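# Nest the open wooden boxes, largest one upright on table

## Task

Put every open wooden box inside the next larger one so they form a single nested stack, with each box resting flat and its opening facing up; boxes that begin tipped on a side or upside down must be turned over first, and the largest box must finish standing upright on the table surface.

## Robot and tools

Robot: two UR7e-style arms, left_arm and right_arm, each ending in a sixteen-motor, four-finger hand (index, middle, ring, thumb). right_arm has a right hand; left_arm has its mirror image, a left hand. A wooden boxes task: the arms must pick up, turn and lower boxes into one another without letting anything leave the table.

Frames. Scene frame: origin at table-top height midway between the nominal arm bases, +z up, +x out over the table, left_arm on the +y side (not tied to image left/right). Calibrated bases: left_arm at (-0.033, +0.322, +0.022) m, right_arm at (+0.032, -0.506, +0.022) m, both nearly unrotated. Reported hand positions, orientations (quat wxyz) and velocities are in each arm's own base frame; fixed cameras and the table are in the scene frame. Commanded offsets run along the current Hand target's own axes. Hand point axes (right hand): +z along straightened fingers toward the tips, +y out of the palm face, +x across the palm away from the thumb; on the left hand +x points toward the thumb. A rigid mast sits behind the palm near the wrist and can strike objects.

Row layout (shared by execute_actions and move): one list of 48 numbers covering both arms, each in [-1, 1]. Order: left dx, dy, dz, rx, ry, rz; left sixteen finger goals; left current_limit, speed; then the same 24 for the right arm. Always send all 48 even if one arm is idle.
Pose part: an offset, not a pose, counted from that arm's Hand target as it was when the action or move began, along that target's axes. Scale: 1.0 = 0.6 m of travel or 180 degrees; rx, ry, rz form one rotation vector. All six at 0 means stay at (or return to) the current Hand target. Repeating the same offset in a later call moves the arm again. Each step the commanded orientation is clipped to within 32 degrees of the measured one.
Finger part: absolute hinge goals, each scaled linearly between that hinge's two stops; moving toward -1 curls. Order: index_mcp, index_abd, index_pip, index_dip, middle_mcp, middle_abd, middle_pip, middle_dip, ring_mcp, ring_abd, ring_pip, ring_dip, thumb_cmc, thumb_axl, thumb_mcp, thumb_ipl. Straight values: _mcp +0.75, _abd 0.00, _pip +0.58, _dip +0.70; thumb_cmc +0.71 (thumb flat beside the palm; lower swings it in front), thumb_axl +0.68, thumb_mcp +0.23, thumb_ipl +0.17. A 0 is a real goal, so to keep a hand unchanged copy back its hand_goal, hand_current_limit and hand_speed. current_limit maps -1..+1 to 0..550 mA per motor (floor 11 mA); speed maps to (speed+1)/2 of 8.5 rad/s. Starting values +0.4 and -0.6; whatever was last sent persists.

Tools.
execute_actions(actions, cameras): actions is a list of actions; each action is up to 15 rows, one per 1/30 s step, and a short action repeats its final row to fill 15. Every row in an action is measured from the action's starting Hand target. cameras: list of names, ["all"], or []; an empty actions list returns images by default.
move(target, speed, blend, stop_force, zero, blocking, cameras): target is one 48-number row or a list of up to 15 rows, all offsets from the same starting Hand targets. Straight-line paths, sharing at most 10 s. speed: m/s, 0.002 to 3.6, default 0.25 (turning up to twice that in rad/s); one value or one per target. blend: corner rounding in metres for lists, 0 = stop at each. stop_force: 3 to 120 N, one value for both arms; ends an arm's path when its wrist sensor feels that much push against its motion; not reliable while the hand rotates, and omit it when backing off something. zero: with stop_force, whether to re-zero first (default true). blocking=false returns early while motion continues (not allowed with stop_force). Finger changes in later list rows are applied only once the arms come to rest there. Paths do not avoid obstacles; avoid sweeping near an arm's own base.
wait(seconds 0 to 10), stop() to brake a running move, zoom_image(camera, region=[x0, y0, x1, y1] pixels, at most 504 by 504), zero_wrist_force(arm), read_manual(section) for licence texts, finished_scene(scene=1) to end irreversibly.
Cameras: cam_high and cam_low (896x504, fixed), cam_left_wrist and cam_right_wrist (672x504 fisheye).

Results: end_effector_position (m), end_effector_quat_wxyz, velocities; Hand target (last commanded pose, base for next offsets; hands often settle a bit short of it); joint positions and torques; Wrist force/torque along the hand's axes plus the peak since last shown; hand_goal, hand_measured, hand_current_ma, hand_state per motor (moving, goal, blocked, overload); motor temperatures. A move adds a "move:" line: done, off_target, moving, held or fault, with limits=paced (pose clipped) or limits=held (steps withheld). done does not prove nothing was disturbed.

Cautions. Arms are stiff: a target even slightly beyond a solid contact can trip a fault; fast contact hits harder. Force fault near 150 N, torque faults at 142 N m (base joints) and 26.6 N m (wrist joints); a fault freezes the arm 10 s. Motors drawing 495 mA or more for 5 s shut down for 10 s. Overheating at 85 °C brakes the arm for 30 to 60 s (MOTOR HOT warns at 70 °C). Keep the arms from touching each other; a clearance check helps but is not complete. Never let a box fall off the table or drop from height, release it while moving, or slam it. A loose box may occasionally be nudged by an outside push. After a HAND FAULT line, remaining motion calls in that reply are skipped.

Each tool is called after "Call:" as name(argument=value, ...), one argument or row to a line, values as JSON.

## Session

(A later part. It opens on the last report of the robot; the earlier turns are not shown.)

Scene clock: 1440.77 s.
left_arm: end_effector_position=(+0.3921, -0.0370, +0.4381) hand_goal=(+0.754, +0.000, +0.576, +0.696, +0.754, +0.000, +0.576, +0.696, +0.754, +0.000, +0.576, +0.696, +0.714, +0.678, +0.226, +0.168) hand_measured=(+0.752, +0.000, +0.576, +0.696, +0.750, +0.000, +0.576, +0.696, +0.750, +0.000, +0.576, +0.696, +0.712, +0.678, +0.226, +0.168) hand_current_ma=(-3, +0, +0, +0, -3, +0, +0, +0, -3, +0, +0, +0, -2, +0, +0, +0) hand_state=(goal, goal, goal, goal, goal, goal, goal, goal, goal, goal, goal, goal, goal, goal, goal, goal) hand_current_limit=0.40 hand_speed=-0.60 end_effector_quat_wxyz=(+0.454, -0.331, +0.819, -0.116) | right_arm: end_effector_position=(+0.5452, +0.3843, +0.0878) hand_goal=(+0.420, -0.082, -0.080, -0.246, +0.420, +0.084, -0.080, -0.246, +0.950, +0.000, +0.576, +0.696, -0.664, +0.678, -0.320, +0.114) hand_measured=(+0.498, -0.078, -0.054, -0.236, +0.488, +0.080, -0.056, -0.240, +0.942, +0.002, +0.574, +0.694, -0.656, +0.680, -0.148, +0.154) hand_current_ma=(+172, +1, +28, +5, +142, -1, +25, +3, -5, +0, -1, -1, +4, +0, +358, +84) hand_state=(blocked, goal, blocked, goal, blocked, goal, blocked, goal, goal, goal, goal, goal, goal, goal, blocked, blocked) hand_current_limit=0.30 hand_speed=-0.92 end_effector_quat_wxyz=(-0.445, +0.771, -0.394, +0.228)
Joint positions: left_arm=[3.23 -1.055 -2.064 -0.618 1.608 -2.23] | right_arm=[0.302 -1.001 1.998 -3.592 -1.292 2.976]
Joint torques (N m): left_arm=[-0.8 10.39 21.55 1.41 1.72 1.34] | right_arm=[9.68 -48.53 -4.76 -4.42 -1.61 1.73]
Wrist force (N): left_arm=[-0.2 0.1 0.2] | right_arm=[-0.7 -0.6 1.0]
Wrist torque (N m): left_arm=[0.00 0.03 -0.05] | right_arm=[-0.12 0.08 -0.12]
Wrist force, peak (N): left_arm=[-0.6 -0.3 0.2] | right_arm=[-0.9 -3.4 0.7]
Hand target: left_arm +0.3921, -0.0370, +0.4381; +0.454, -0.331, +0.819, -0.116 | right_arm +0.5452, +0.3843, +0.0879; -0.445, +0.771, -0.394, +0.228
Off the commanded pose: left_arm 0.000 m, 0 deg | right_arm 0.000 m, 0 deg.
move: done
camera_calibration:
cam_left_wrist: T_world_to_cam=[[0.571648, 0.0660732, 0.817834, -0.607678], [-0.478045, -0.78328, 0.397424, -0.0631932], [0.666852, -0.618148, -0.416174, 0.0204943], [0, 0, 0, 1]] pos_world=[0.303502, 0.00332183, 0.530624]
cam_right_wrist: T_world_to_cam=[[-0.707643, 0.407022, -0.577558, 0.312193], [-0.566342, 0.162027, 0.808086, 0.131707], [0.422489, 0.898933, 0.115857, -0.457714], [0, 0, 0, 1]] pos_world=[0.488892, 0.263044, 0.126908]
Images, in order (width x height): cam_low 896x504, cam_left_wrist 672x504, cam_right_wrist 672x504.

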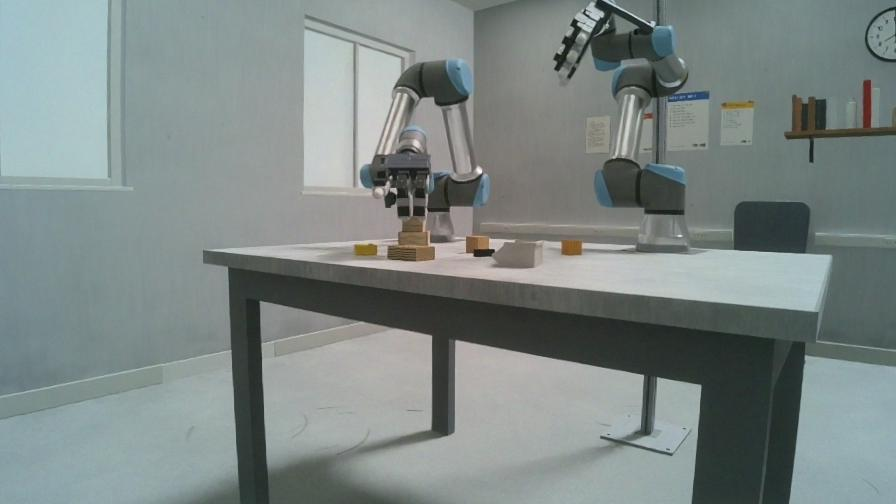

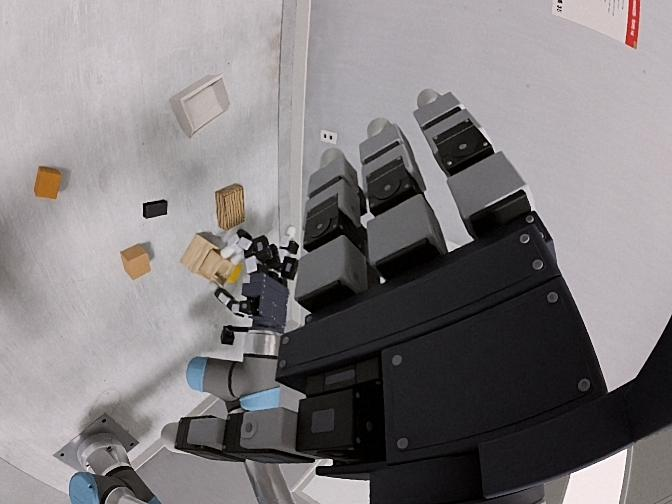

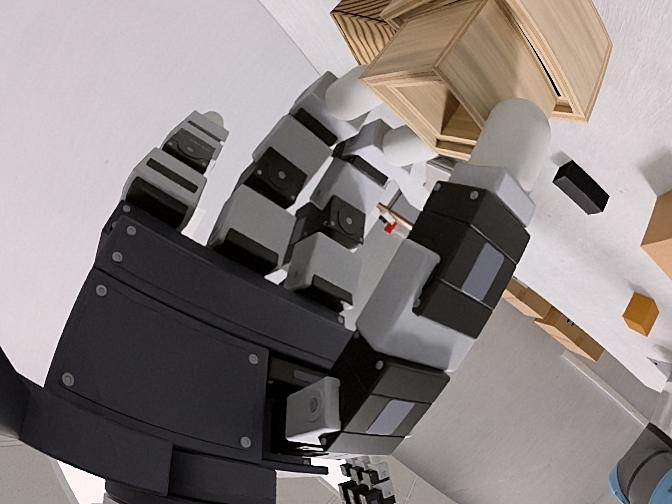

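Call:
move(
  target=[0,0,0,0,0,0,0.754,0,0.576,0.696,0.754,0,0.576,0.696,0.754,0,0.576,0.696,0.714,0.678,0.226,0.168,0.4,-0.6,0.0,-0.001,0.00173,0,-0.00818,-0.00472,0.42,-0.083,-0.08,-0.246,0.42,0.083,-0.08,-0.246,0.95,0,0.576,0.696,-0.664,0.678,-0.32,0.1135,0.3,-0.92],
  speed=0.02,
  cameras=["cam_left_wrist","cam_right_wrist"],
)

Call:
zoom_image(
  camera="cam_right_wrist",
  region=[470, 0, 590, 120],
)

Call:
zoom_image(
  camera="cam_left_wrist",
  region=[192, 247, 222, 282],
)

Scene clock: 1464.07 s.
left_arm: end_effector_position=(+0.3921, -0.0370, +0.4381) hand_goal=(+0.754, +0.000, +0.576, +0.696, +0.754, +0.000, +0.576, +0.696, +0.754, +0.000, +0.576, +0.696, +0.714, +0.678, +0.226, +0.168) hand_measured=(+0.752, +0.000, +0.576, +0.696, +0.750, +0.000, +0.576, +0.696, +0.750, +0.000, +0.576, +0.696, +0.712, +0.678, +0.226, +0.168) hand_current_ma=(-3, +0, +0, +0, -3, +0, +0, +0, -3, +0, +0, +0, -2, +0, +0, +0) hand_state=(goal, goal, goal, goal, goal, goal, goal, goal, goal, goal, goal, goal, goal, goal, goal, goal) hand_current_limit=0.40 hand_speed=-0.60 end_effector_quat_wxyz=(+0.454, -0.331, +0.819, -0.116) | right_arm: end_effector_position=(+0.5462, +0.3850, +0.0879) hand_goal=(+0.420, -0.082, -0.080, -0.246, +0.420, +0.084, -0.080, -0.246, +0.950, +0.000, +0.576, +0.696, -0.664, +0.678, -0.320, +0.114) hand_measured=(+0.498, -0.078, -0.054, -0.236, +0.488, +0.080, -0.056, -0.240, +0.942, +0.002, +0.574, +0.694, -0.656, +0.680, -0.148, +0.154) hand_current_ma=(+172, +1, +28, +5, +142, -1, +25, +3, -5, +0, -1, -1, +4, +0, +357, +84) hand_state=(blocked, goal, blocked, goal, blocked, goal, blocked, goal, goal, goal, goal, goal, goal, goal, blocked, blocked) hand_current_limit=0.30 hand_speed=-0.92 end_effector_quat_wxyz=(-0.449, +0.777, -0.383, +0.221)
Joint positions: left_arm=[3.23 -1.055 -2.064 -0.618 1.608 -2.23] | right_arm=[0.295 -0.999 1.993 -3.583 -1.261 2.956]
Joint torques (N m): left_arm=[-1.56 10.95 21.3 1.44 1.57 1.54] | right_arm=[-8.5 -23.98 -25.14 -0.93 2.6 -2.2]
Wrist force (N): left_arm=[-0.5 0.1 0.1] | right_arm=[-0.8 -0.4 1.2]
Wrist torque (N m): left_arm=[0.00 0.08 -0.08] | right_arm=[-0.09 0.08 0.02]
Wrist force, peak (N): left_arm=[-0.3 -0.4 0.3] | right_arm=[-0.9 -0.5 1.6]
Hand target: left_arm +0.3921, -0.0370, +0.4381; +0.454, -0.331, +0.819, -0.116 | right_arm +0.5462, +0.3850, +0.0879; -0.449, +0.777, -0.383, +0.221
Off the commanded pose: left_arm 0.000 m, 0 deg | right_arm 0.000 m, 0 deg.
move: done
camera_calibration:
cam_left_wrist: T_world_to_cam=[[0.571648, 0.0660732, 0.817834, -0.607678], [-0.478045, -0.78328, 0.397424, -0.0631932], [0.666852, -0.618148, -0.416174, 0.0204943], [0, 0, 0, 1]] pos_world=[0.303502, 0.00332183, 0.530624]
cam_right_wrist: T_world_to_cam=[[-0.719063, 0.386465, -0.577575, 0.326741], [-0.570791, 0.14565, 0.808074, 0.140872], [0.396416, 0.910731, 0.115859, -0.449046], [0, 0, 0, 1]] pos_world=[0.493365, 0.262168, 0.126908]
Images, in order (width x height): cam_left_wrist 672x504, cam_right_wrist 672x504.

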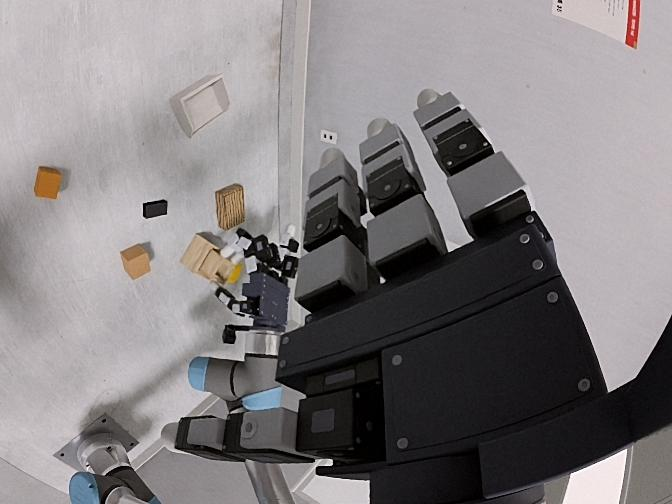

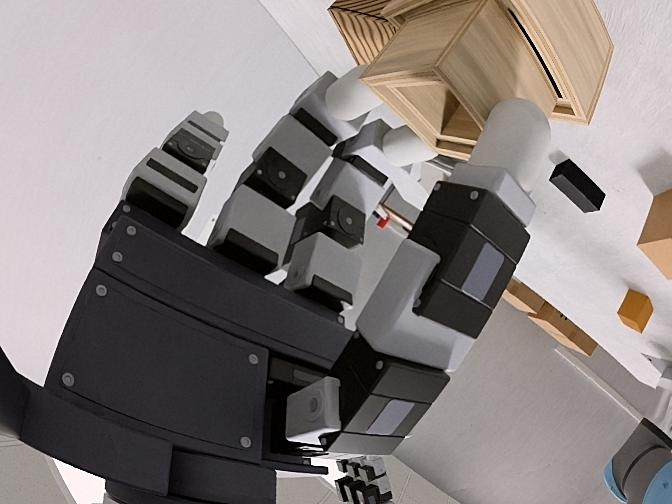

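Scaled by 4.200 from the camera's 672x504 image, which has a finer 960x720 frame.

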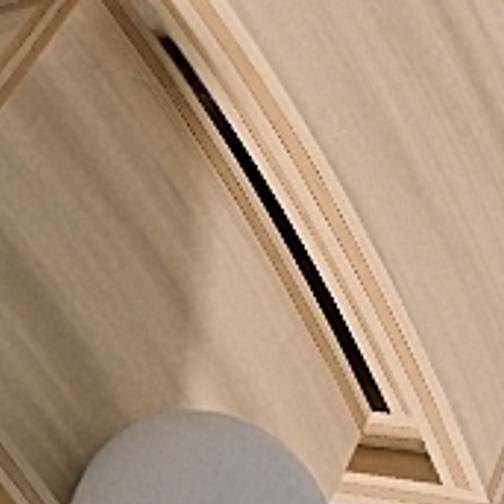

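Scaled by 14.400 from the camera's 672x504 image, which has a finer 960x720 frame.

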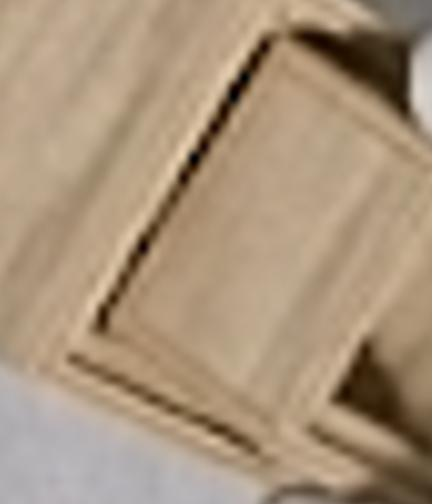

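Call:
move(
  target=[0,0,0,0,0,0,0.754,0,0.576,0.696,0.754,0,0.576,0.696,0.754,0,0.576,0.696,0.714,0.678,0.226,0.168,0.4,-0.6,0.0,0.00247,0.00239,0,0,0,0.42,-0.083,-0.08,-0.246,0.42,0.083,-0.08,-0.246,0.95,0,0.576,0.696,-0.664,0.678,-0.32,0.1135,0.3,-0.92],
  speed=0.02,
  stop_force=3,
  cameras=["cam_left_wrist","cam_right_wrist"],
)

Call:
zoom_image(
  camera="cam_right_wrist",
  region=[470, 0, 590, 120],
)

Call:
zoom_image(
  camera="cam_left_wrist",
  region=[192, 247, 222, 282],
)

Scene clock: 1473.33 s.
left_arm: end_effector_position=(+0.3921, -0.0370, +0.4381) hand_goal=(+0.754, +0.000, +0.576, +0.696, +0.754, +0.000, +0.576, +0.696, +0.754, +0.000, +0.576, +0.696, +0.714, +0.678, +0.226, +0.168) hand_measured=(+0.752, +0.000, +0.576, +0.696, +0.750, +0.000, +0.576, +0.696, +0.750, +0.000, +0.576, +0.696, +0.712, +0.678, +0.226, +0.168) hand_current_ma=(-3, +0, +0, +0, -3, +0, +0, +0, -3, +0, +0, +0, -2, +0, +0, +0) hand_state=(goal, goal, goal, goal, goal, goal, goal, goal, goal, goal, goal, goal, goal, goal, goal, goal) hand_current_limit=0.40 hand_speed=-0.60 end_effector_quat_wxyz=(+0.454, -0.331, +0.819, -0.116) | right_arm: end_effector_position=(+0.5465, +0.3852, +0.0864) hand_goal=(+0.420, -0.082, -0.080, -0.246, +0.420, +0.084, -0.080, -0.246, +0.950, +0.000, +0.576, +0.696, -0.664, +0.678, -0.320, +0.114) hand_measured=(+0.496, -0.078, -0.054, -0.238, +0.488, +0.080, -0.056, -0.240, +0.942, +0.002, +0.574, +0.694, -0.656, +0.680, -0.148, +0.154) hand_current_ma=(+168, +1, +28, +4, +138, -1, +25, +3, -5, +0, -1, -1, +4, +0, +357, +86) hand_state=(blocked, goal, blocked, goal, blocked, goal, blocked, goal, goal, goal, goal, goal, goal, goal, blocked, blocked) hand_current_limit=0.30 hand_speed=-0.92 end_effector_quat_wxyz=(-0.449, +0.777, -0.383, +0.221)
Joint positions: left_arm=[3.23 -1.055 -2.064 -0.618 1.608 -2.23] | right_arm=[0.295 -0.996 1.992 -3.586 -1.26 2.956]
Joint torques (N m): left_arm=[-2.02 9.66 21.05 1.45 1.67 1.38] | right_arm=[-5.77 -46.85 -6.03 -0.91 2.18 -1.82]
Wrist force (N): left_arm=[-0.1 -0.2 0.1] | right_arm=[-0.9 -1.9 -0.4]
Wrist torque (N m): left_arm=[-0.03 0.03 -0.04] | right_arm=[-0.17 0.08 0.03]
Wrist force, peak (N): left_arm=[-0.4 -0.2 0.4] | right_arm=[-0.7 -4.5 -1.5]
Hand target: left_arm +0.3921, -0.0370, +0.4381; +0.454, -0.331, +0.819, -0.116 | right_arm +0.5465, +0.3852, +0.0864; -0.449, +0.777, -0.383, +0.221 (not the last commanded pose)
Off the commanded pose: left_arm 0.000 m, 0 deg | right_arm 0.001 m, 0 deg.
move: contact (right_arm)
camera_calibration:
cam_left_wrist: T_world_to_cam=[[0.571648, 0.0660732, 0.817834, -0.607678], [-0.478045, -0.78328, 0.397424, -0.0631932], [0.666852, -0.618148, -0.416174, 0.0204943], [0, 0, 0, 1]] pos_world=[0.303502, 0.00332183, 0.530624]
cam_right_wrist: T_world_to_cam=[[-0.71924, 0.386126, -0.577582, 0.326262], [-0.570914, 0.145273, 0.808055, 0.142447], [0.395918, 0.910935, 0.115959, -0.449034], [0, 0, 0, 1]] pos_world=[0.493766, 0.262369, 0.125408]
Images, in order (width x height): cam_left_wrist 672x504, cam_right_wrist 672x504.

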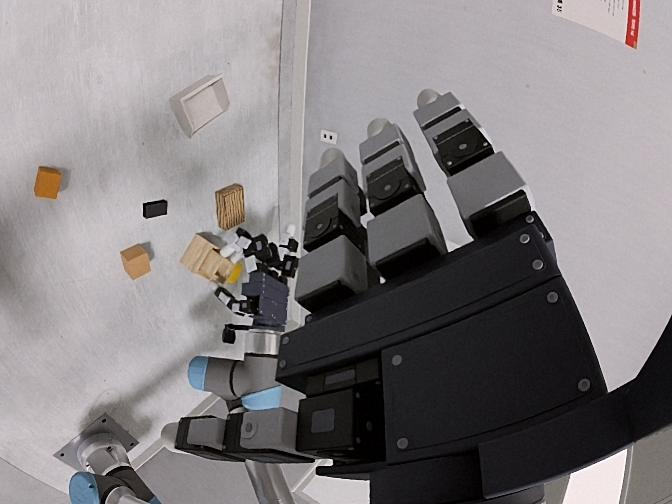

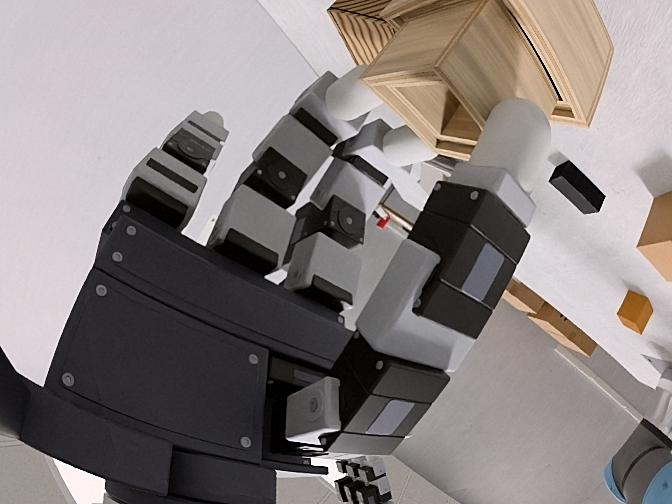

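Scaled by 4.200 from the camera's 672x504 image, which has a finer 960x720 frame.

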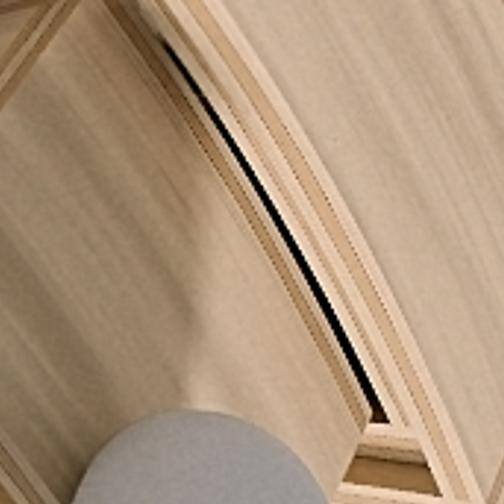

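Scaled by 14.400 from the camera's 672x504 image, which has a finer 960x720 frame.

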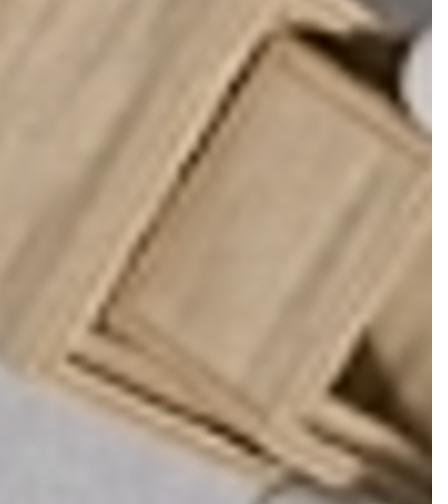

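Call:
move(
  target=[
    [0,0,0,0,0,0,0.754,0,0.576,0.696,0.754,0,0.576,0.696,0.754,0,0.576,0.696,0.714,0.678,0.226,0.168,0.4,-0.6,0.0,-0.0013,0.0006,0,0,0,0.42,-0.083,-0.08,-0.246,0.42,0.083,-0.08,-0.246,0.95,0,0.576,0.696,-0.664,0.678,-0.32,0.1135,0.3,-0.92],
  ],
  speed=0.02,
)

Call:
move(
  target=[0,0,0,0,0,0,0.754,0,0.576,0.696,0.754,0,0.576,0.696,0.754,0,0.576,0.696,0.714,0.678,0.226,0.168,0.4,-0.6,0.0,0.00577,0.00333,0,0,0,0.42,-0.083,-0.08,-0.246,0.42,0.083,-0.08,-0.246,0.95,0,0.576,0.696,-0.664,0.678,-0.32,0.1135,0.3,-0.92],
  speed=0.02,
  stop_force=3,
  cameras=["cam_left_wrist","cam_right_wrist"],
)

Call:
zoom_image(
  camera="cam_right_wrist",
  region=[470, 0, 590, 120],
)

Call:
zoom_image(
  camera="cam_left_wrist",
  region=[192, 247, 222, 282],
)

Scene clock: 1497.23 s.
left_arm: end_effector_position=(+0.3921, -0.0370, +0.4381) hand_goal=(+0.754, +0.000, +0.576, +0.696, +0.754, +0.000, +0.576, +0.696, +0.754, +0.000, +0.576, +0.696, +0.714, +0.678, +0.226, +0.168) hand_measured=(+0.752, +0.000, +0.576, +0.696, +0.750, +0.000, +0.576, +0.696, +0.750, +0.000, +0.576, +0.696, +0.712, +0.678, +0.226, +0.168) hand_current_ma=(-3, +0, +0, +0, -3, +0, +0, +0, -3, +0, +0, +0, -2, +0, +0, +0) hand_state=(goal, goal, goal, goal, goal, goal, goal, goal, goal, goal, goal, goal, goal, goal, goal, goal) hand_current_limit=0.40 hand_speed=-0.60 end_effector_quat_wxyz=(+0.454, -0.331, +0.819, -0.116) | right_arm: end_effector_position=(+0.5470, +0.3856, +0.0868) hand_goal=(+0.420, -0.082, -0.080, -0.246, +0.420, +0.084, -0.080, -0.246, +0.950, +0.000, +0.576, +0.696, -0.664, +0.678, -0.320, +0.114) hand_measured=(+0.496, -0.078, -0.054, -0.238, +0.486, +0.080, -0.056, -0.240, +0.942, +0.002, +0.574, +0.694, -0.656, +0.680, -0.148, +0.154) hand_current_ma=(+167, +1, +28, +4, +137, -1, +25, +3, -5, +0, -1, -1, +4, +0, +357, +87) hand_state=(blocked, goal, blocked, goal, blocked, goal, blocked, goal, goal, goal, goal, goal, goal, goal, blocked, blocked) hand_current_limit=0.30 hand_speed=-0.92 end_effector_quat_wxyz=(-0.449, +0.777, -0.383, +0.221)
Joint positions: left_arm=[3.23 -1.055 -2.064 -0.618 1.608 -2.23] | right_arm=[0.295 -0.996 1.99 -3.584 -1.261 2.956]
Joint torques (N m): left_arm=[-1.01 9.62 20.49 1.65 1.6 1.51] | right_arm=[9 -48 -23.95 -0.9 -1.83 2.06]
Wrist force (N): left_arm=[-0.5 0.0 -0.1] | right_arm=[-0.7 -0.4 1.3]
Wrist torque (N m): left_arm=[0.00 0.07 -0.07] | right_arm=[-0.09 0.07 0.03]
Wrist force, peak (N): left_arm=[-0.6 -0.2 0.1] | right_arm=[-1.0 -3.0 -0.3]
Hand target: left_arm +0.3921, -0.0370, +0.4381; +0.454, -0.331, +0.819, -0.116 | right_arm +0.5471, +0.3857, +0.0869; -0.449, +0.777, -0.383, +0.221
Off the commanded pose: left_arm 0.000 m, 0 deg | right_arm 0.000 m, 0 deg.
move: done

Scene clock: 1498.50 s.
left_arm: end_effector_position=(+0.3921, -0.0370, +0.4381) hand_goal=(+0.754, +0.000, +0.576, +0.696, +0.754, +0.000, +0.576, +0.696, +0.754, +0.000, +0.576, +0.696, +0.714, +0.678, +0.226, +0.168) hand_measured=(+0.752, +0.000, +0.576, +0.696, +0.750, +0.000, +0.576, +0.696, +0.750, +0.000, +0.576, +0.696, +0.712, +0.678, +0.226, +0.168) hand_current_ma=(-3, +0, +0, +0, -3, +0, +0, +0, -3, +0, +0, +0, -2, +0, +0, +0) hand_state=(goal, goal, goal, goal, goal, goal, goal, goal, goal, goal, goal, goal, goal, goal, goal, goal) hand_current_limit=0.40 hand_speed=-0.60 end_effector_quat_wxyz=(+0.454, -0.331, +0.819, -0.116) | right_arm: end_effector_position=(+0.5471, +0.3857, +0.0864) hand_goal=(+0.420, -0.082, -0.080, -0.246, +0.420, +0.084, -0.080, -0.246, +0.950, +0.000, +0.576, +0.696, -0.664, +0.678, -0.320, +0.114) hand_measured=(+0.496, -0.078, -0.054, -0.240, +0.486, +0.080, -0.056, -0.242, +0.942, +0.002, +0.574, +0.694, -0.656, +0.680, -0.148, +0.154) hand_current_ma=(+166, +1, +28, +3, +136, -1, +25, +2, -5, +0, -1, -1, +4, +0, +358, +88) hand_state=(blocked, goal, blocked, goal, blocked, goal, blocked, goal, goal, goal, goal, goal, goal, goal, blocked, blocked) hand_current_limit=0.30 hand_speed=-0.92 end_effector_quat_wxyz=(-0.449, +0.777, -0.383, +0.221)
Joint positions: left_arm=[3.23 -1.055 -2.064 -0.618 1.608 -2.23] | right_arm=[0.295 -0.995 1.99 -3.585 -1.261 2.956]
Joint torques (N m): left_arm=[-0.95 10.97 20.78 1.54 1.67 1.57] | right_arm=[6.64 -46.71 -16.08 -0.68 -1.81 1.16]
Wrist force (N): left_arm=[-0.4 -0.3 0.1] | right_arm=[-0.7 -1.8 -0.2]
Wrist torque (N m): left_arm=[-0.04 0.06 -0.07] | right_arm=[-0.20 0.04 0.03]
Wrist force, peak (N): left_arm=[-0.4 -0.3 0.1] | right_arm=[-1.4 -5.5 -2.4]
Hand target: left_arm +0.3921, -0.0370, +0.4381; +0.454, -0.331, +0.819, -0.116 | right_arm +0.5471, +0.3857, +0.0864; -0.449, +0.777, -0.383, +0.221 (not the last commanded pose)
Off the commanded pose: left_arm 0.000 m, 0 deg | right_arm 0.004 m, 0 deg.
move: contact (right_arm)
camera_calibration:
cam_left_wrist: T_world_to_cam=[[0.571648, 0.0660732, 0.817834, -0.607678], [-0.478045, -0.78328, 0.397424, -0.0631932], [0.666852, -0.618148, -0.416174, 0.0204943], [0, 0, 0, 1]] pos_world=[0.303502, 0.00332183, 0.530624]
cam_right_wrist: T_world_to_cam=[[-0.719091, 0.386146, -0.577754, 0.326482], [-0.571107, 0.145282, 0.807917, 0.142841], [0.395911, 0.910925, 0.116059, -0.449643], [0, 0, 0, 1]] pos_world=[0.494366, 0.262769, 0.125408]
Images, in order (width x height): cam_left_wrist 672x504, cam_right_wrist 672x504.

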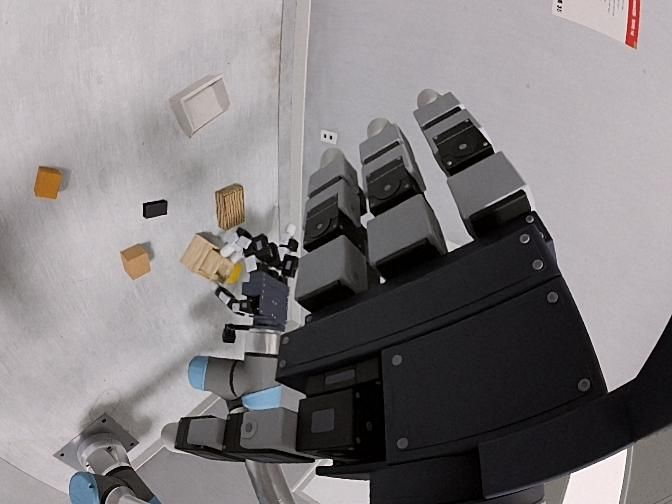

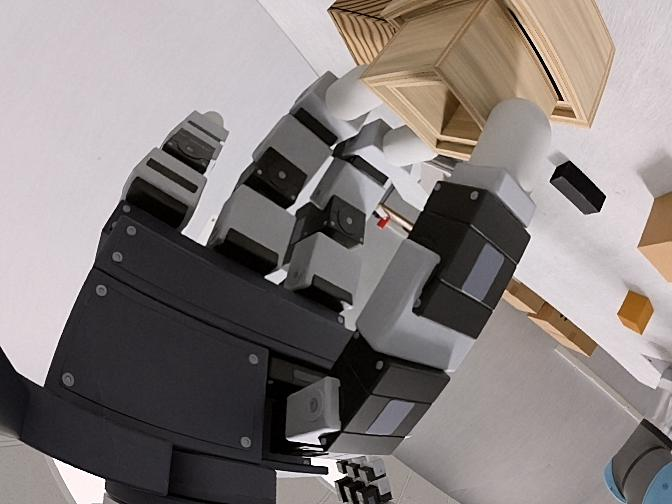

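Scaled by 4.200 from the camera's 672x504 image, which has a finer 960x720 frame.

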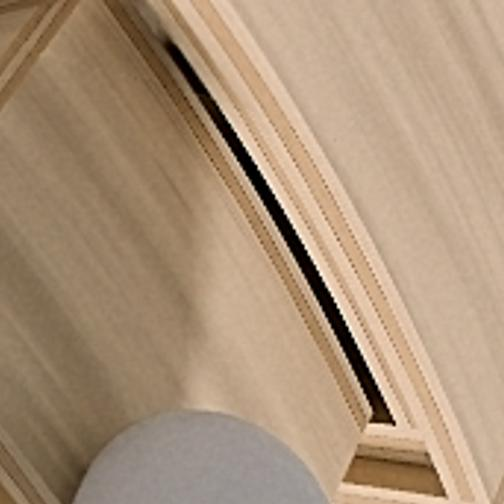

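Scaled by 14.400 from the camera's 672x504 image, which has a finer 960x720 frame.

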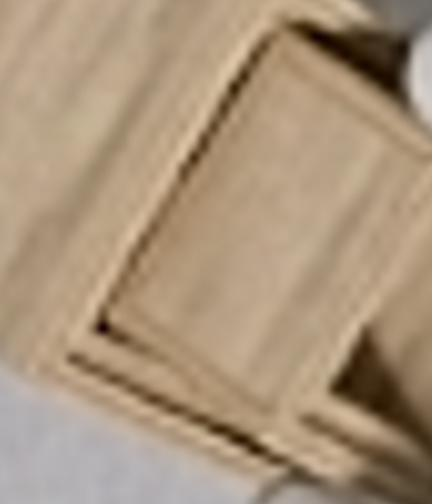

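Call:
zoom_image(
  camera="cam_right_wrist",
  region=[530, 55, 570, 85],
)

Call:
zoom_image(
  camera="cam_right_wrist",
  region=[545, 90, 593, 126],
)

Call:
zoom_image(
  camera="cam_right_wrist",
  region=[490, 0, 530, 30],
)

Scaled by 12.600 from the camera's 672x504 image, which has a finer 960x720 frame.

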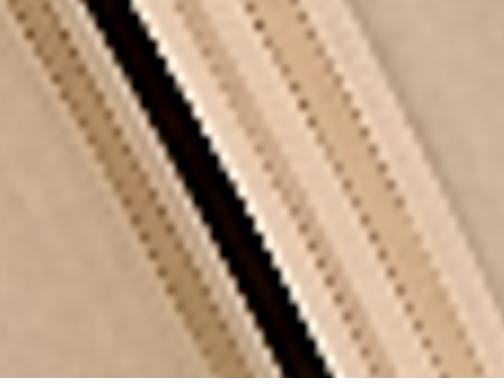

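Scaled by 10.500 from the camera's 672x504 image, which has a finer 960x720 frame.

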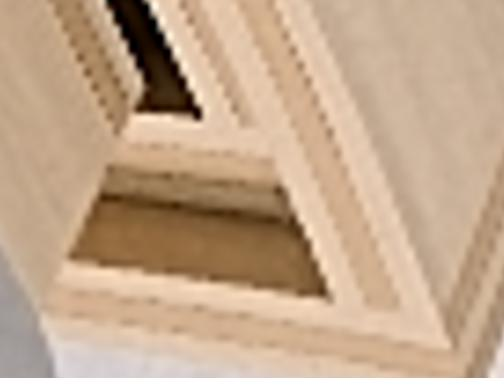

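Scaled by 12.600 from the camera's 672x504 image, which has a finer 960x720 frame.

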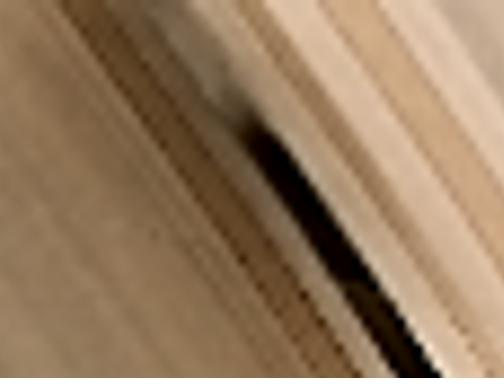

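Call:
move(
  target=[0,0,0,0,0,0,0.754,0,0.576,0.696,0.754,0,0.576,0.696,0.754,0,0.576,0.696,0.714,0.678,0.226,0.168,0.4,-0.6,-0.00067,-0.00061,-0.00228,0,-0.00625,-0.00361,0.42,-0.083,-0.08,-0.246,0.42,0.083,-0.08,-0.246,0.95,0,0.576,0.696,-0.664,0.678,-0.32,0.1135,0.3,-0.92],
  speed=0.02,
  cameras=["cam_left_wrist","cam_right_wrist"],
)

Call:
zoom_image(
  camera="cam_right_wrist",
  region=[470, 0, 590, 120],
)

Call:
zoom_image(
  camera="cam_left_wrist",
  region=[192, 247, 222, 282],
)

Call:
move(
  target=[0,0,0,0,0,0,0.754,0,0.576,0.696,0.754,0,0.576,0.696,0.754,0,0.576,0.696,0.714,0.678,0.226,0.168,0.4,-0.6,0.0,0.00722,0.00417,0,0,0,0.42,-0.083,-0.08,-0.246,0.42,0.083,-0.08,-0.246,0.95,0,0.576,0.696,-0.664,0.678,-0.32,0.1135,0.3,-0.92],
  speed=0.02,
  stop_force=3,
  cameras=["cam_left_wrist","cam_right_wrist"],
)

Call:
zoom_image(
  camera="cam_right_wrist",
  region=[470, 0, 590, 120],
)

Call:
zoom_image(
  camera="cam_left_wrist",
  region=[192, 247, 222, 282],
)

Scene clock: 1587.23 s.
left_arm: end_effector_position=(+0.3921, -0.0370, +0.4381) hand_goal=(+0.754, +0.000, +0.576, +0.696, +0.754, +0.000, +0.576, +0.696, +0.754, +0.000, +0.576, +0.696, +0.714, +0.678, +0.226, +0.168) hand_measured=(+0.752, +0.000, +0.576, +0.696, +0.750, +0.000, +0.576, +0.696, +0.750, +0.000, +0.576, +0.696, +0.712, +0.678, +0.226, +0.168) hand_current_ma=(-3, +0, +0, +0, -3, +0, +0, +0, -3, +0, +0, +0, -2, +0, +0, +0) hand_state=(goal, goal, goal, goal, goal, goal, goal, goal, goal, goal, goal, goal, goal, goal, goal, goal) hand_current_limit=0.40 hand_speed=-0.60 end_effector_quat_wxyz=(+0.454, -0.331, +0.819, -0.116) | right_arm: end_effector_position=(+0.5461, +0.3854, +0.0874) hand_goal=(+0.420, -0.082, -0.080, -0.246, +0.420, +0.084, -0.080, -0.246, +0.950, +0.000, +0.576, +0.696, -0.664, +0.678, -0.320, +0.114) hand_measured=(+0.496, -0.078, -0.054, -0.238, +0.486, +0.080, -0.056, -0.240, +0.942, +0.002, +0.574, +0.694, -0.656, +0.680, -0.148, +0.154) hand_current_ma=(+166, +1, +28, +4, +136, -1, +25, +3, -5, +0, -1, -1, +4, +0, +357, +88) hand_state=(blocked, goal, blocked, goal, blocked, goal, blocked, goal, goal, goal, goal, goal, goal, goal, blocked, blocked) hand_current_limit=0.30 hand_speed=-0.92 end_effector_quat_wxyz=(-0.451, +0.781, -0.374, +0.216)
Joint positions: left_arm=[3.23 -1.055 -2.064 -0.618 1.608 -2.23] | right_arm=[0.289 -0.998 1.991 -3.578 -1.237 2.94]
Joint torques (N m): left_arm=[-1.99 9.92 20.42 1.67 1.63 1.41] | right_arm=[-8.12 -47.38 -5.34 -1 2.34 -2.48]
Wrist force (N): left_arm=[-0.3 -0.2 0.2] | right_arm=[-0.6 -0.4 1.3]
Wrist torque (N m): left_arm=[-0.04 0.05 -0.05] | right_arm=[-0.09 0.06 0.05]
Wrist force, peak (N): left_arm=[-0.4 -0.4 -0.2] | right_arm=[-1.0 -2.1 -0.1]
Hand target: left_arm +0.3921, -0.0370, +0.4381; +0.454, -0.331, +0.819, -0.116 | right_arm +0.5461, +0.3854, +0.0874; -0.451, +0.781, -0.374, +0.216
Off the commanded pose: left_arm 0.000 m, 0 deg | right_arm 0.000 m, 0 deg.
move: done
camera_calibration:
cam_left_wrist: T_world_to_cam=[[0.571648, 0.0660732, 0.817834, -0.607678], [-0.478045, -0.78328, 0.397424, -0.0631932], [0.666852, -0.618148, -0.416174, 0.0204943], [0, 0, 0, 1]] pos_world=[0.303502, 0.00332183, 0.530624]
cam_right_wrist: T_world_to_cam=[[-0.727481, 0.370026, -0.577799, 0.337275], [-0.574244, 0.132539, 0.807885, 0.148141], [0.37552, 0.919518, 0.116065, -0.441235], [0, 0, 0, 1]] pos_world=[0.496122, 0.261289, 0.126408]
Images, in order (width x height): cam_left_wrist 672x504, cam_right_wrist 672x504.

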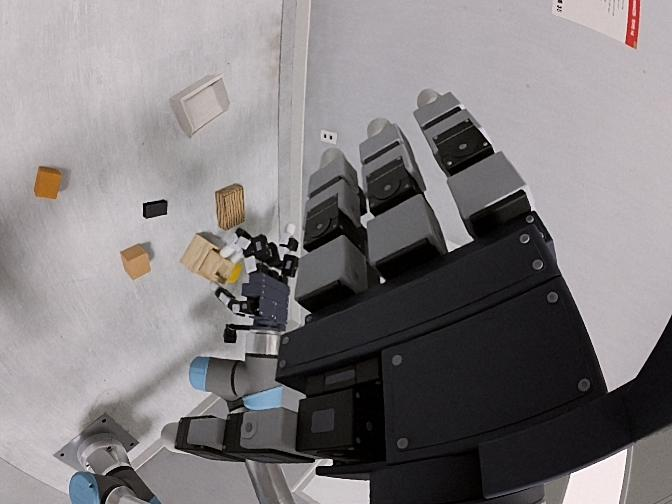

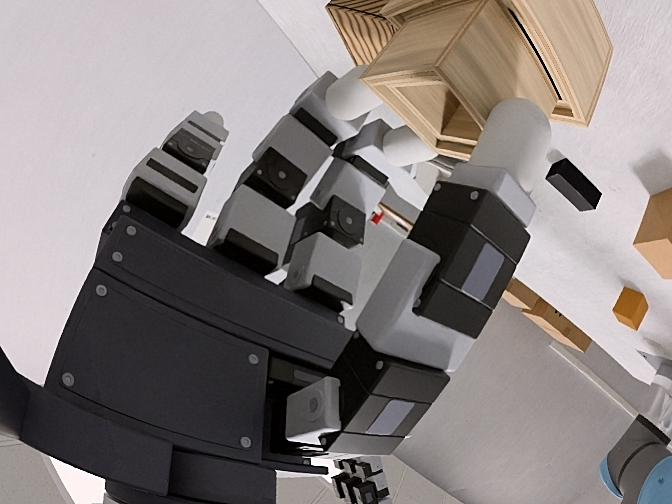

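Scaled by 4.200 from the camera's 672x504 image, which has a finer 960x720 frame.

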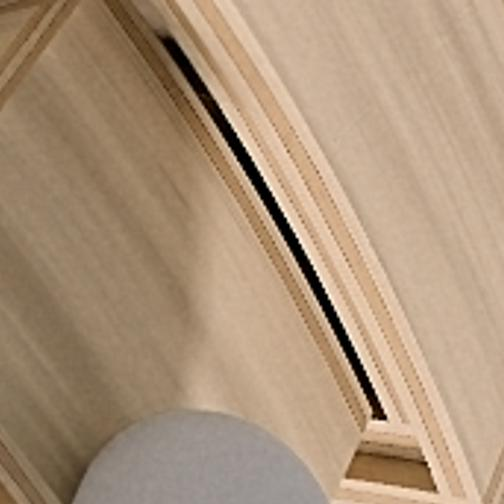

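Scaled by 14.400 from the camera's 672x504 image, which has a finer 960x720 frame.

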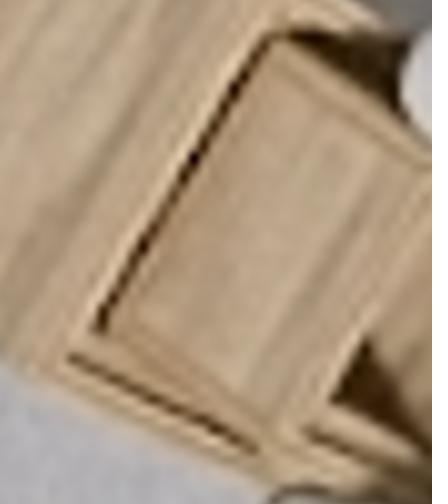

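Scene clock: 1588.57 s.
left_arm: end_effector_position=(+0.3921, -0.0370, +0.4381) hand_goal=(+0.754, +0.000, +0.576, +0.696, +0.754, +0.000, +0.576, +0.696, +0.754, +0.000, +0.576, +0.696, +0.714, +0.678, +0.226, +0.168) hand_measured=(+0.752, +0.000, +0.576, +0.696, +0.750, +0.000, +0.576, +0.696, +0.750, +0.000, +0.576, +0.696, +0.712, +0.678, +0.226, +0.168) hand_current_ma=(-3, +0, +0, +0, -3, +0, +0, +0, -3, +0, +0, +0, -2, +0, +0, +0) hand_state=(goal, goal, goal, goal, goal, goal, goal, goal, goal, goal, goal, goal, goal, goal, goal, goal) hand_current_limit=0.40 hand_speed=-0.60 end_effector_quat_wxyz=(+0.454, -0.331, +0.819, -0.116) | right_arm: end_effector_position=(+0.5460, +0.3854, +0.0864) hand_goal=(+0.420, -0.082, -0.080, -0.246, +0.420, +0.084, -0.080, -0.246, +0.950, +0.000, +0.576, +0.696, -0.664, +0.678, -0.320, +0.114) hand_measured=(+0.496, -0.078, -0.054, -0.240, +0.486, +0.080, -0.056, -0.242, +0.942, +0.002, +0.574, +0.694, -0.656, +0.680, -0.148, +0.154) hand_current_ma=(+166, +1, +28, +3, +136, -1, +25, +1, -5, +0, -1, -1, +4, +1, +357, +88) hand_state=(blocked, goal, blocked, goal, blocked, goal, blocked, goal, goal, goal, goal, goal, goal, goal, blocked, blocked) hand_current_limit=0.30 hand_speed=-0.92 end_effector_quat_wxyz=(-0.451, +0.781, -0.374, +0.216)
Joint positions: left_arm=[3.23 -1.055 -2.064 -0.618 1.608 -2.23] | right_arm=[0.289 -0.996 1.992 -3.58 -1.236 2.94]
Joint torques (N m): left_arm=[-1.37 9.53 20.36 1.58 1.7 1.35] | right_arm=[-8.42 -46.39 -15.47 -0.56 -1.84 -1.94]
Wrist force (N): left_arm=[-0.2 -0.2 0.0] | right_arm=[-0.8 -2.1 0.3]
Wrist torque (N m): left_arm=[-0.03 0.05 -0.05] | right_arm=[-0.22 0.03 0.05]
Wrist force, peak (N): left_arm=[-0.5 -0.3 -0.1] | right_arm=[-1.8 -6.8 -2.3]
Hand target: left_arm +0.3921, -0.0370, +0.4381; +0.454, -0.331, +0.819, -0.116 | right_arm +0.5461, +0.3854, +0.0864; -0.451, +0.781, -0.374, +0.216 (not the last commanded pose)
Off the commanded pose: left_arm 0.000 m, 0 deg | right_arm 0.004 m, 0 deg.
move: contact (right_arm)
camera_calibration:
cam_left_wrist: T_world_to_cam=[[0.571648, 0.0660732, 0.817834, -0.607678], [-0.478045, -0.78328, 0.397424, -0.0631932], [0.666852, -0.618148, -0.416174, 0.0204943], [0, 0, 0, 1]] pos_world=[0.303502, 0.00332183, 0.530624]
cam_right_wrist: T_world_to_cam=[[-0.727591, 0.369817, -0.577795, 0.336806], [-0.57432, 0.132268, 0.807874, 0.14906], [0.375189, 0.919642, 0.116156, -0.440999], [0, 0, 0, 1]] pos_world=[0.496123, 0.261289, 0.125408]
Images, in order (width x height): cam_left_wrist 672x504, cam_right_wrist 672x504.

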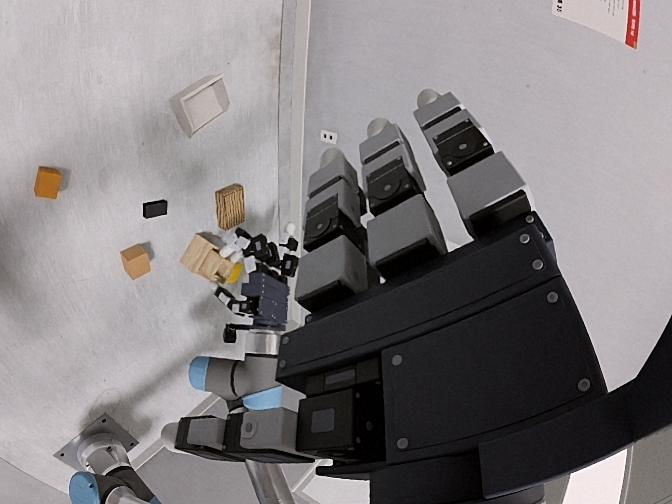

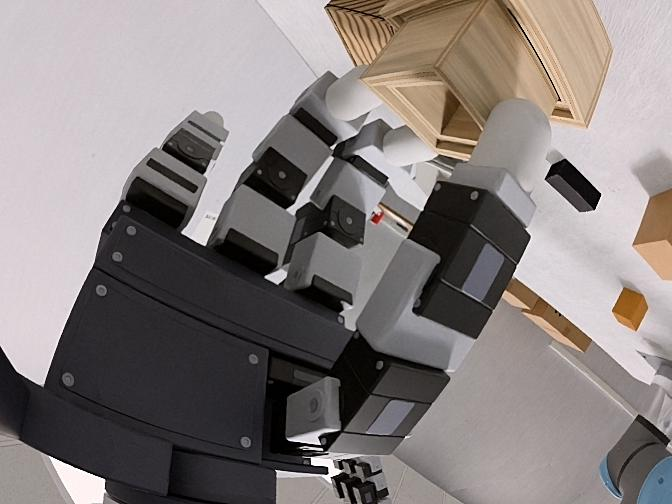

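Scaled by 4.200 from the camera's 672x504 image, which has a finer 960x720 frame.

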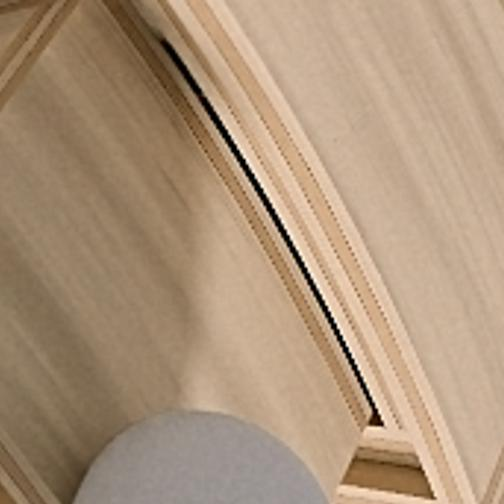

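Scaled by 14.400 from the camera's 672x504 image, which has a finer 960x720 frame.

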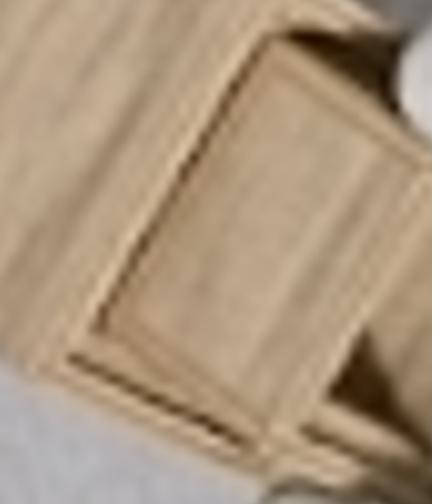

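Call:
wait(
  seconds=0,
  cameras=["cam_high"],
)

Call:
zoom_image(
  camera="cam_high",
  region=[215, 235, 275, 285],
)

Scene clock: 1609.23 s.
left_arm: end_effector_position=(+0.3921, -0.0370, +0.4381) hand_goal=(+0.754, +0.000, +0.576, +0.696, +0.754, +0.000, +0.576, +0.696, +0.754, +0.000, +0.576, +0.696, +0.714, +0.678, +0.226, +0.168) hand_measured=(+0.752, +0.000, +0.576, +0.696, +0.750, +0.000, +0.576, +0.696, +0.750, +0.000, +0.576, +0.696, +0.712, +0.678, +0.226, +0.168) hand_current_ma=(-3, +0, +0, +0, -3, +0, +0, +0, -3, +0, +0, +0, -2, +0, +0, +0) hand_state=(goal, goal, goal, goal, goal, goal, goal, goal, goal, goal, goal, goal, goal, goal, goal, goal) hand_current_limit=0.40 hand_speed=-0.60 end_effector_quat_wxyz=(+0.454, -0.331, +0.819, -0.116) | right_arm: end_effector_position=(+0.5461, +0.3854, +0.0864) hand_goal=(+0.420, -0.082, -0.080, -0.246, +0.420, +0.084, -0.080, -0.246, +0.950, +0.000, +0.576, +0.696, -0.664, +0.678, -0.320, +0.114) hand_measured=(+0.496, -0.078, -0.054, -0.240, +0.486, +0.080, -0.056, -0.242, +0.942, +0.002, +0.574, +0.694, -0.656, +0.680, -0.148, +0.154) hand_current_ma=(+166, +1, +28, +3, +136, -1, +25, +1, -5, +0, -1, -1, +4, +1, +358, +88) hand_state=(blocked, goal, blocked, goal, blocked, goal, blocked, goal, goal, goal, goal, goal, goal, goal, blocked, blocked) hand_current_limit=0.30 hand_speed=-0.92 end_effector_quat_wxyz=(-0.451, +0.781, -0.374, +0.216)
Joint positions: left_arm=[3.23 -1.055 -2.064 -0.618 1.608 -2.23] | right_arm=[0.289 -0.996 1.992 -3.58 -1.236 2.94]
Joint torques (N m): left_arm=[-1.6 10.07 20.3 1.51 1.69 1.41] | right_arm=[-7.11 -46.41 -21.54 -0.71 -1.96 -0.3]
Wrist force (N): left_arm=[-0.3 -0.1 0.0] | right_arm=[-1.2 -2.1 0.3]
Wrist torque (N m): left_arm=[-0.02 0.05 -0.06] | right_arm=[-0.22 0.09 0.01]
Wrist force, peak (N): left_arm=[-0.4 -0.4 -0.1] | right_arm=[-1.2 -2.2 -0.2]
Hand target: left_arm +0.3921, -0.0370, +0.4381; +0.454, -0.331, +0.819, -0.116 | right_arm +0.5461, +0.3854, +0.0864; -0.451, +0.781, -0.374, +0.216 (not the last commanded pose)
Off the commanded pose: left_arm 0.000 m, 0 deg | right_arm 0.004 m, 0 deg.
Images, in order (width x height): cam_high 896x504.

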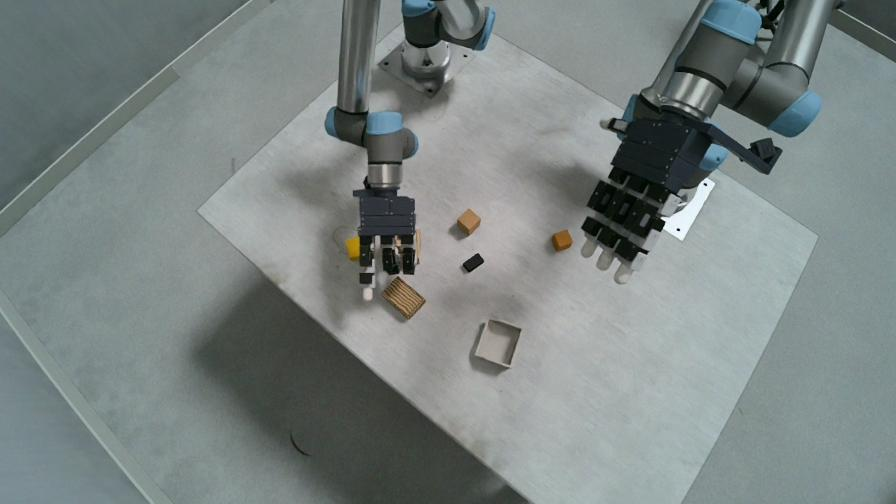

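Scaled by 8.400 from the camera's 896x504 image, which has a finer 1280x720 frame.

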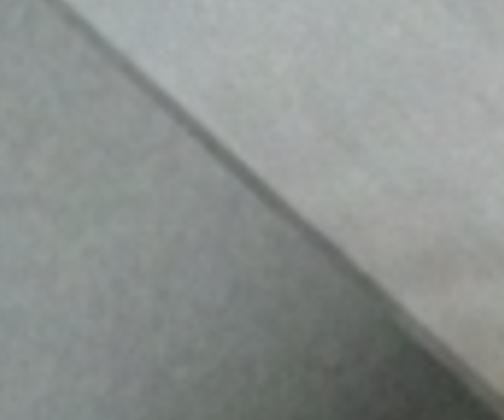

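Call:
zoom_image(
  camera="cam_high",
  region=[375, 225, 435, 285],
)

Scaled by 8.400 from the camera's 896x504 image, which has a finer 1280x720 frame.

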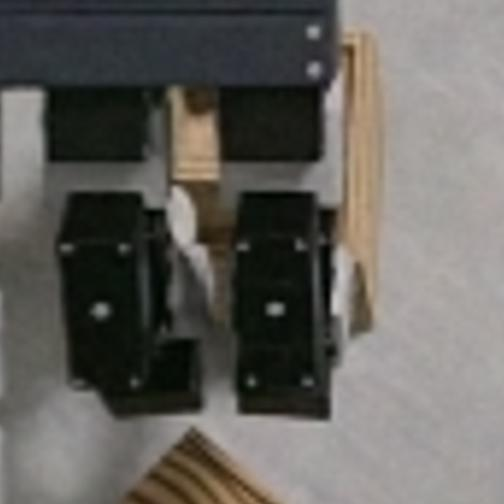

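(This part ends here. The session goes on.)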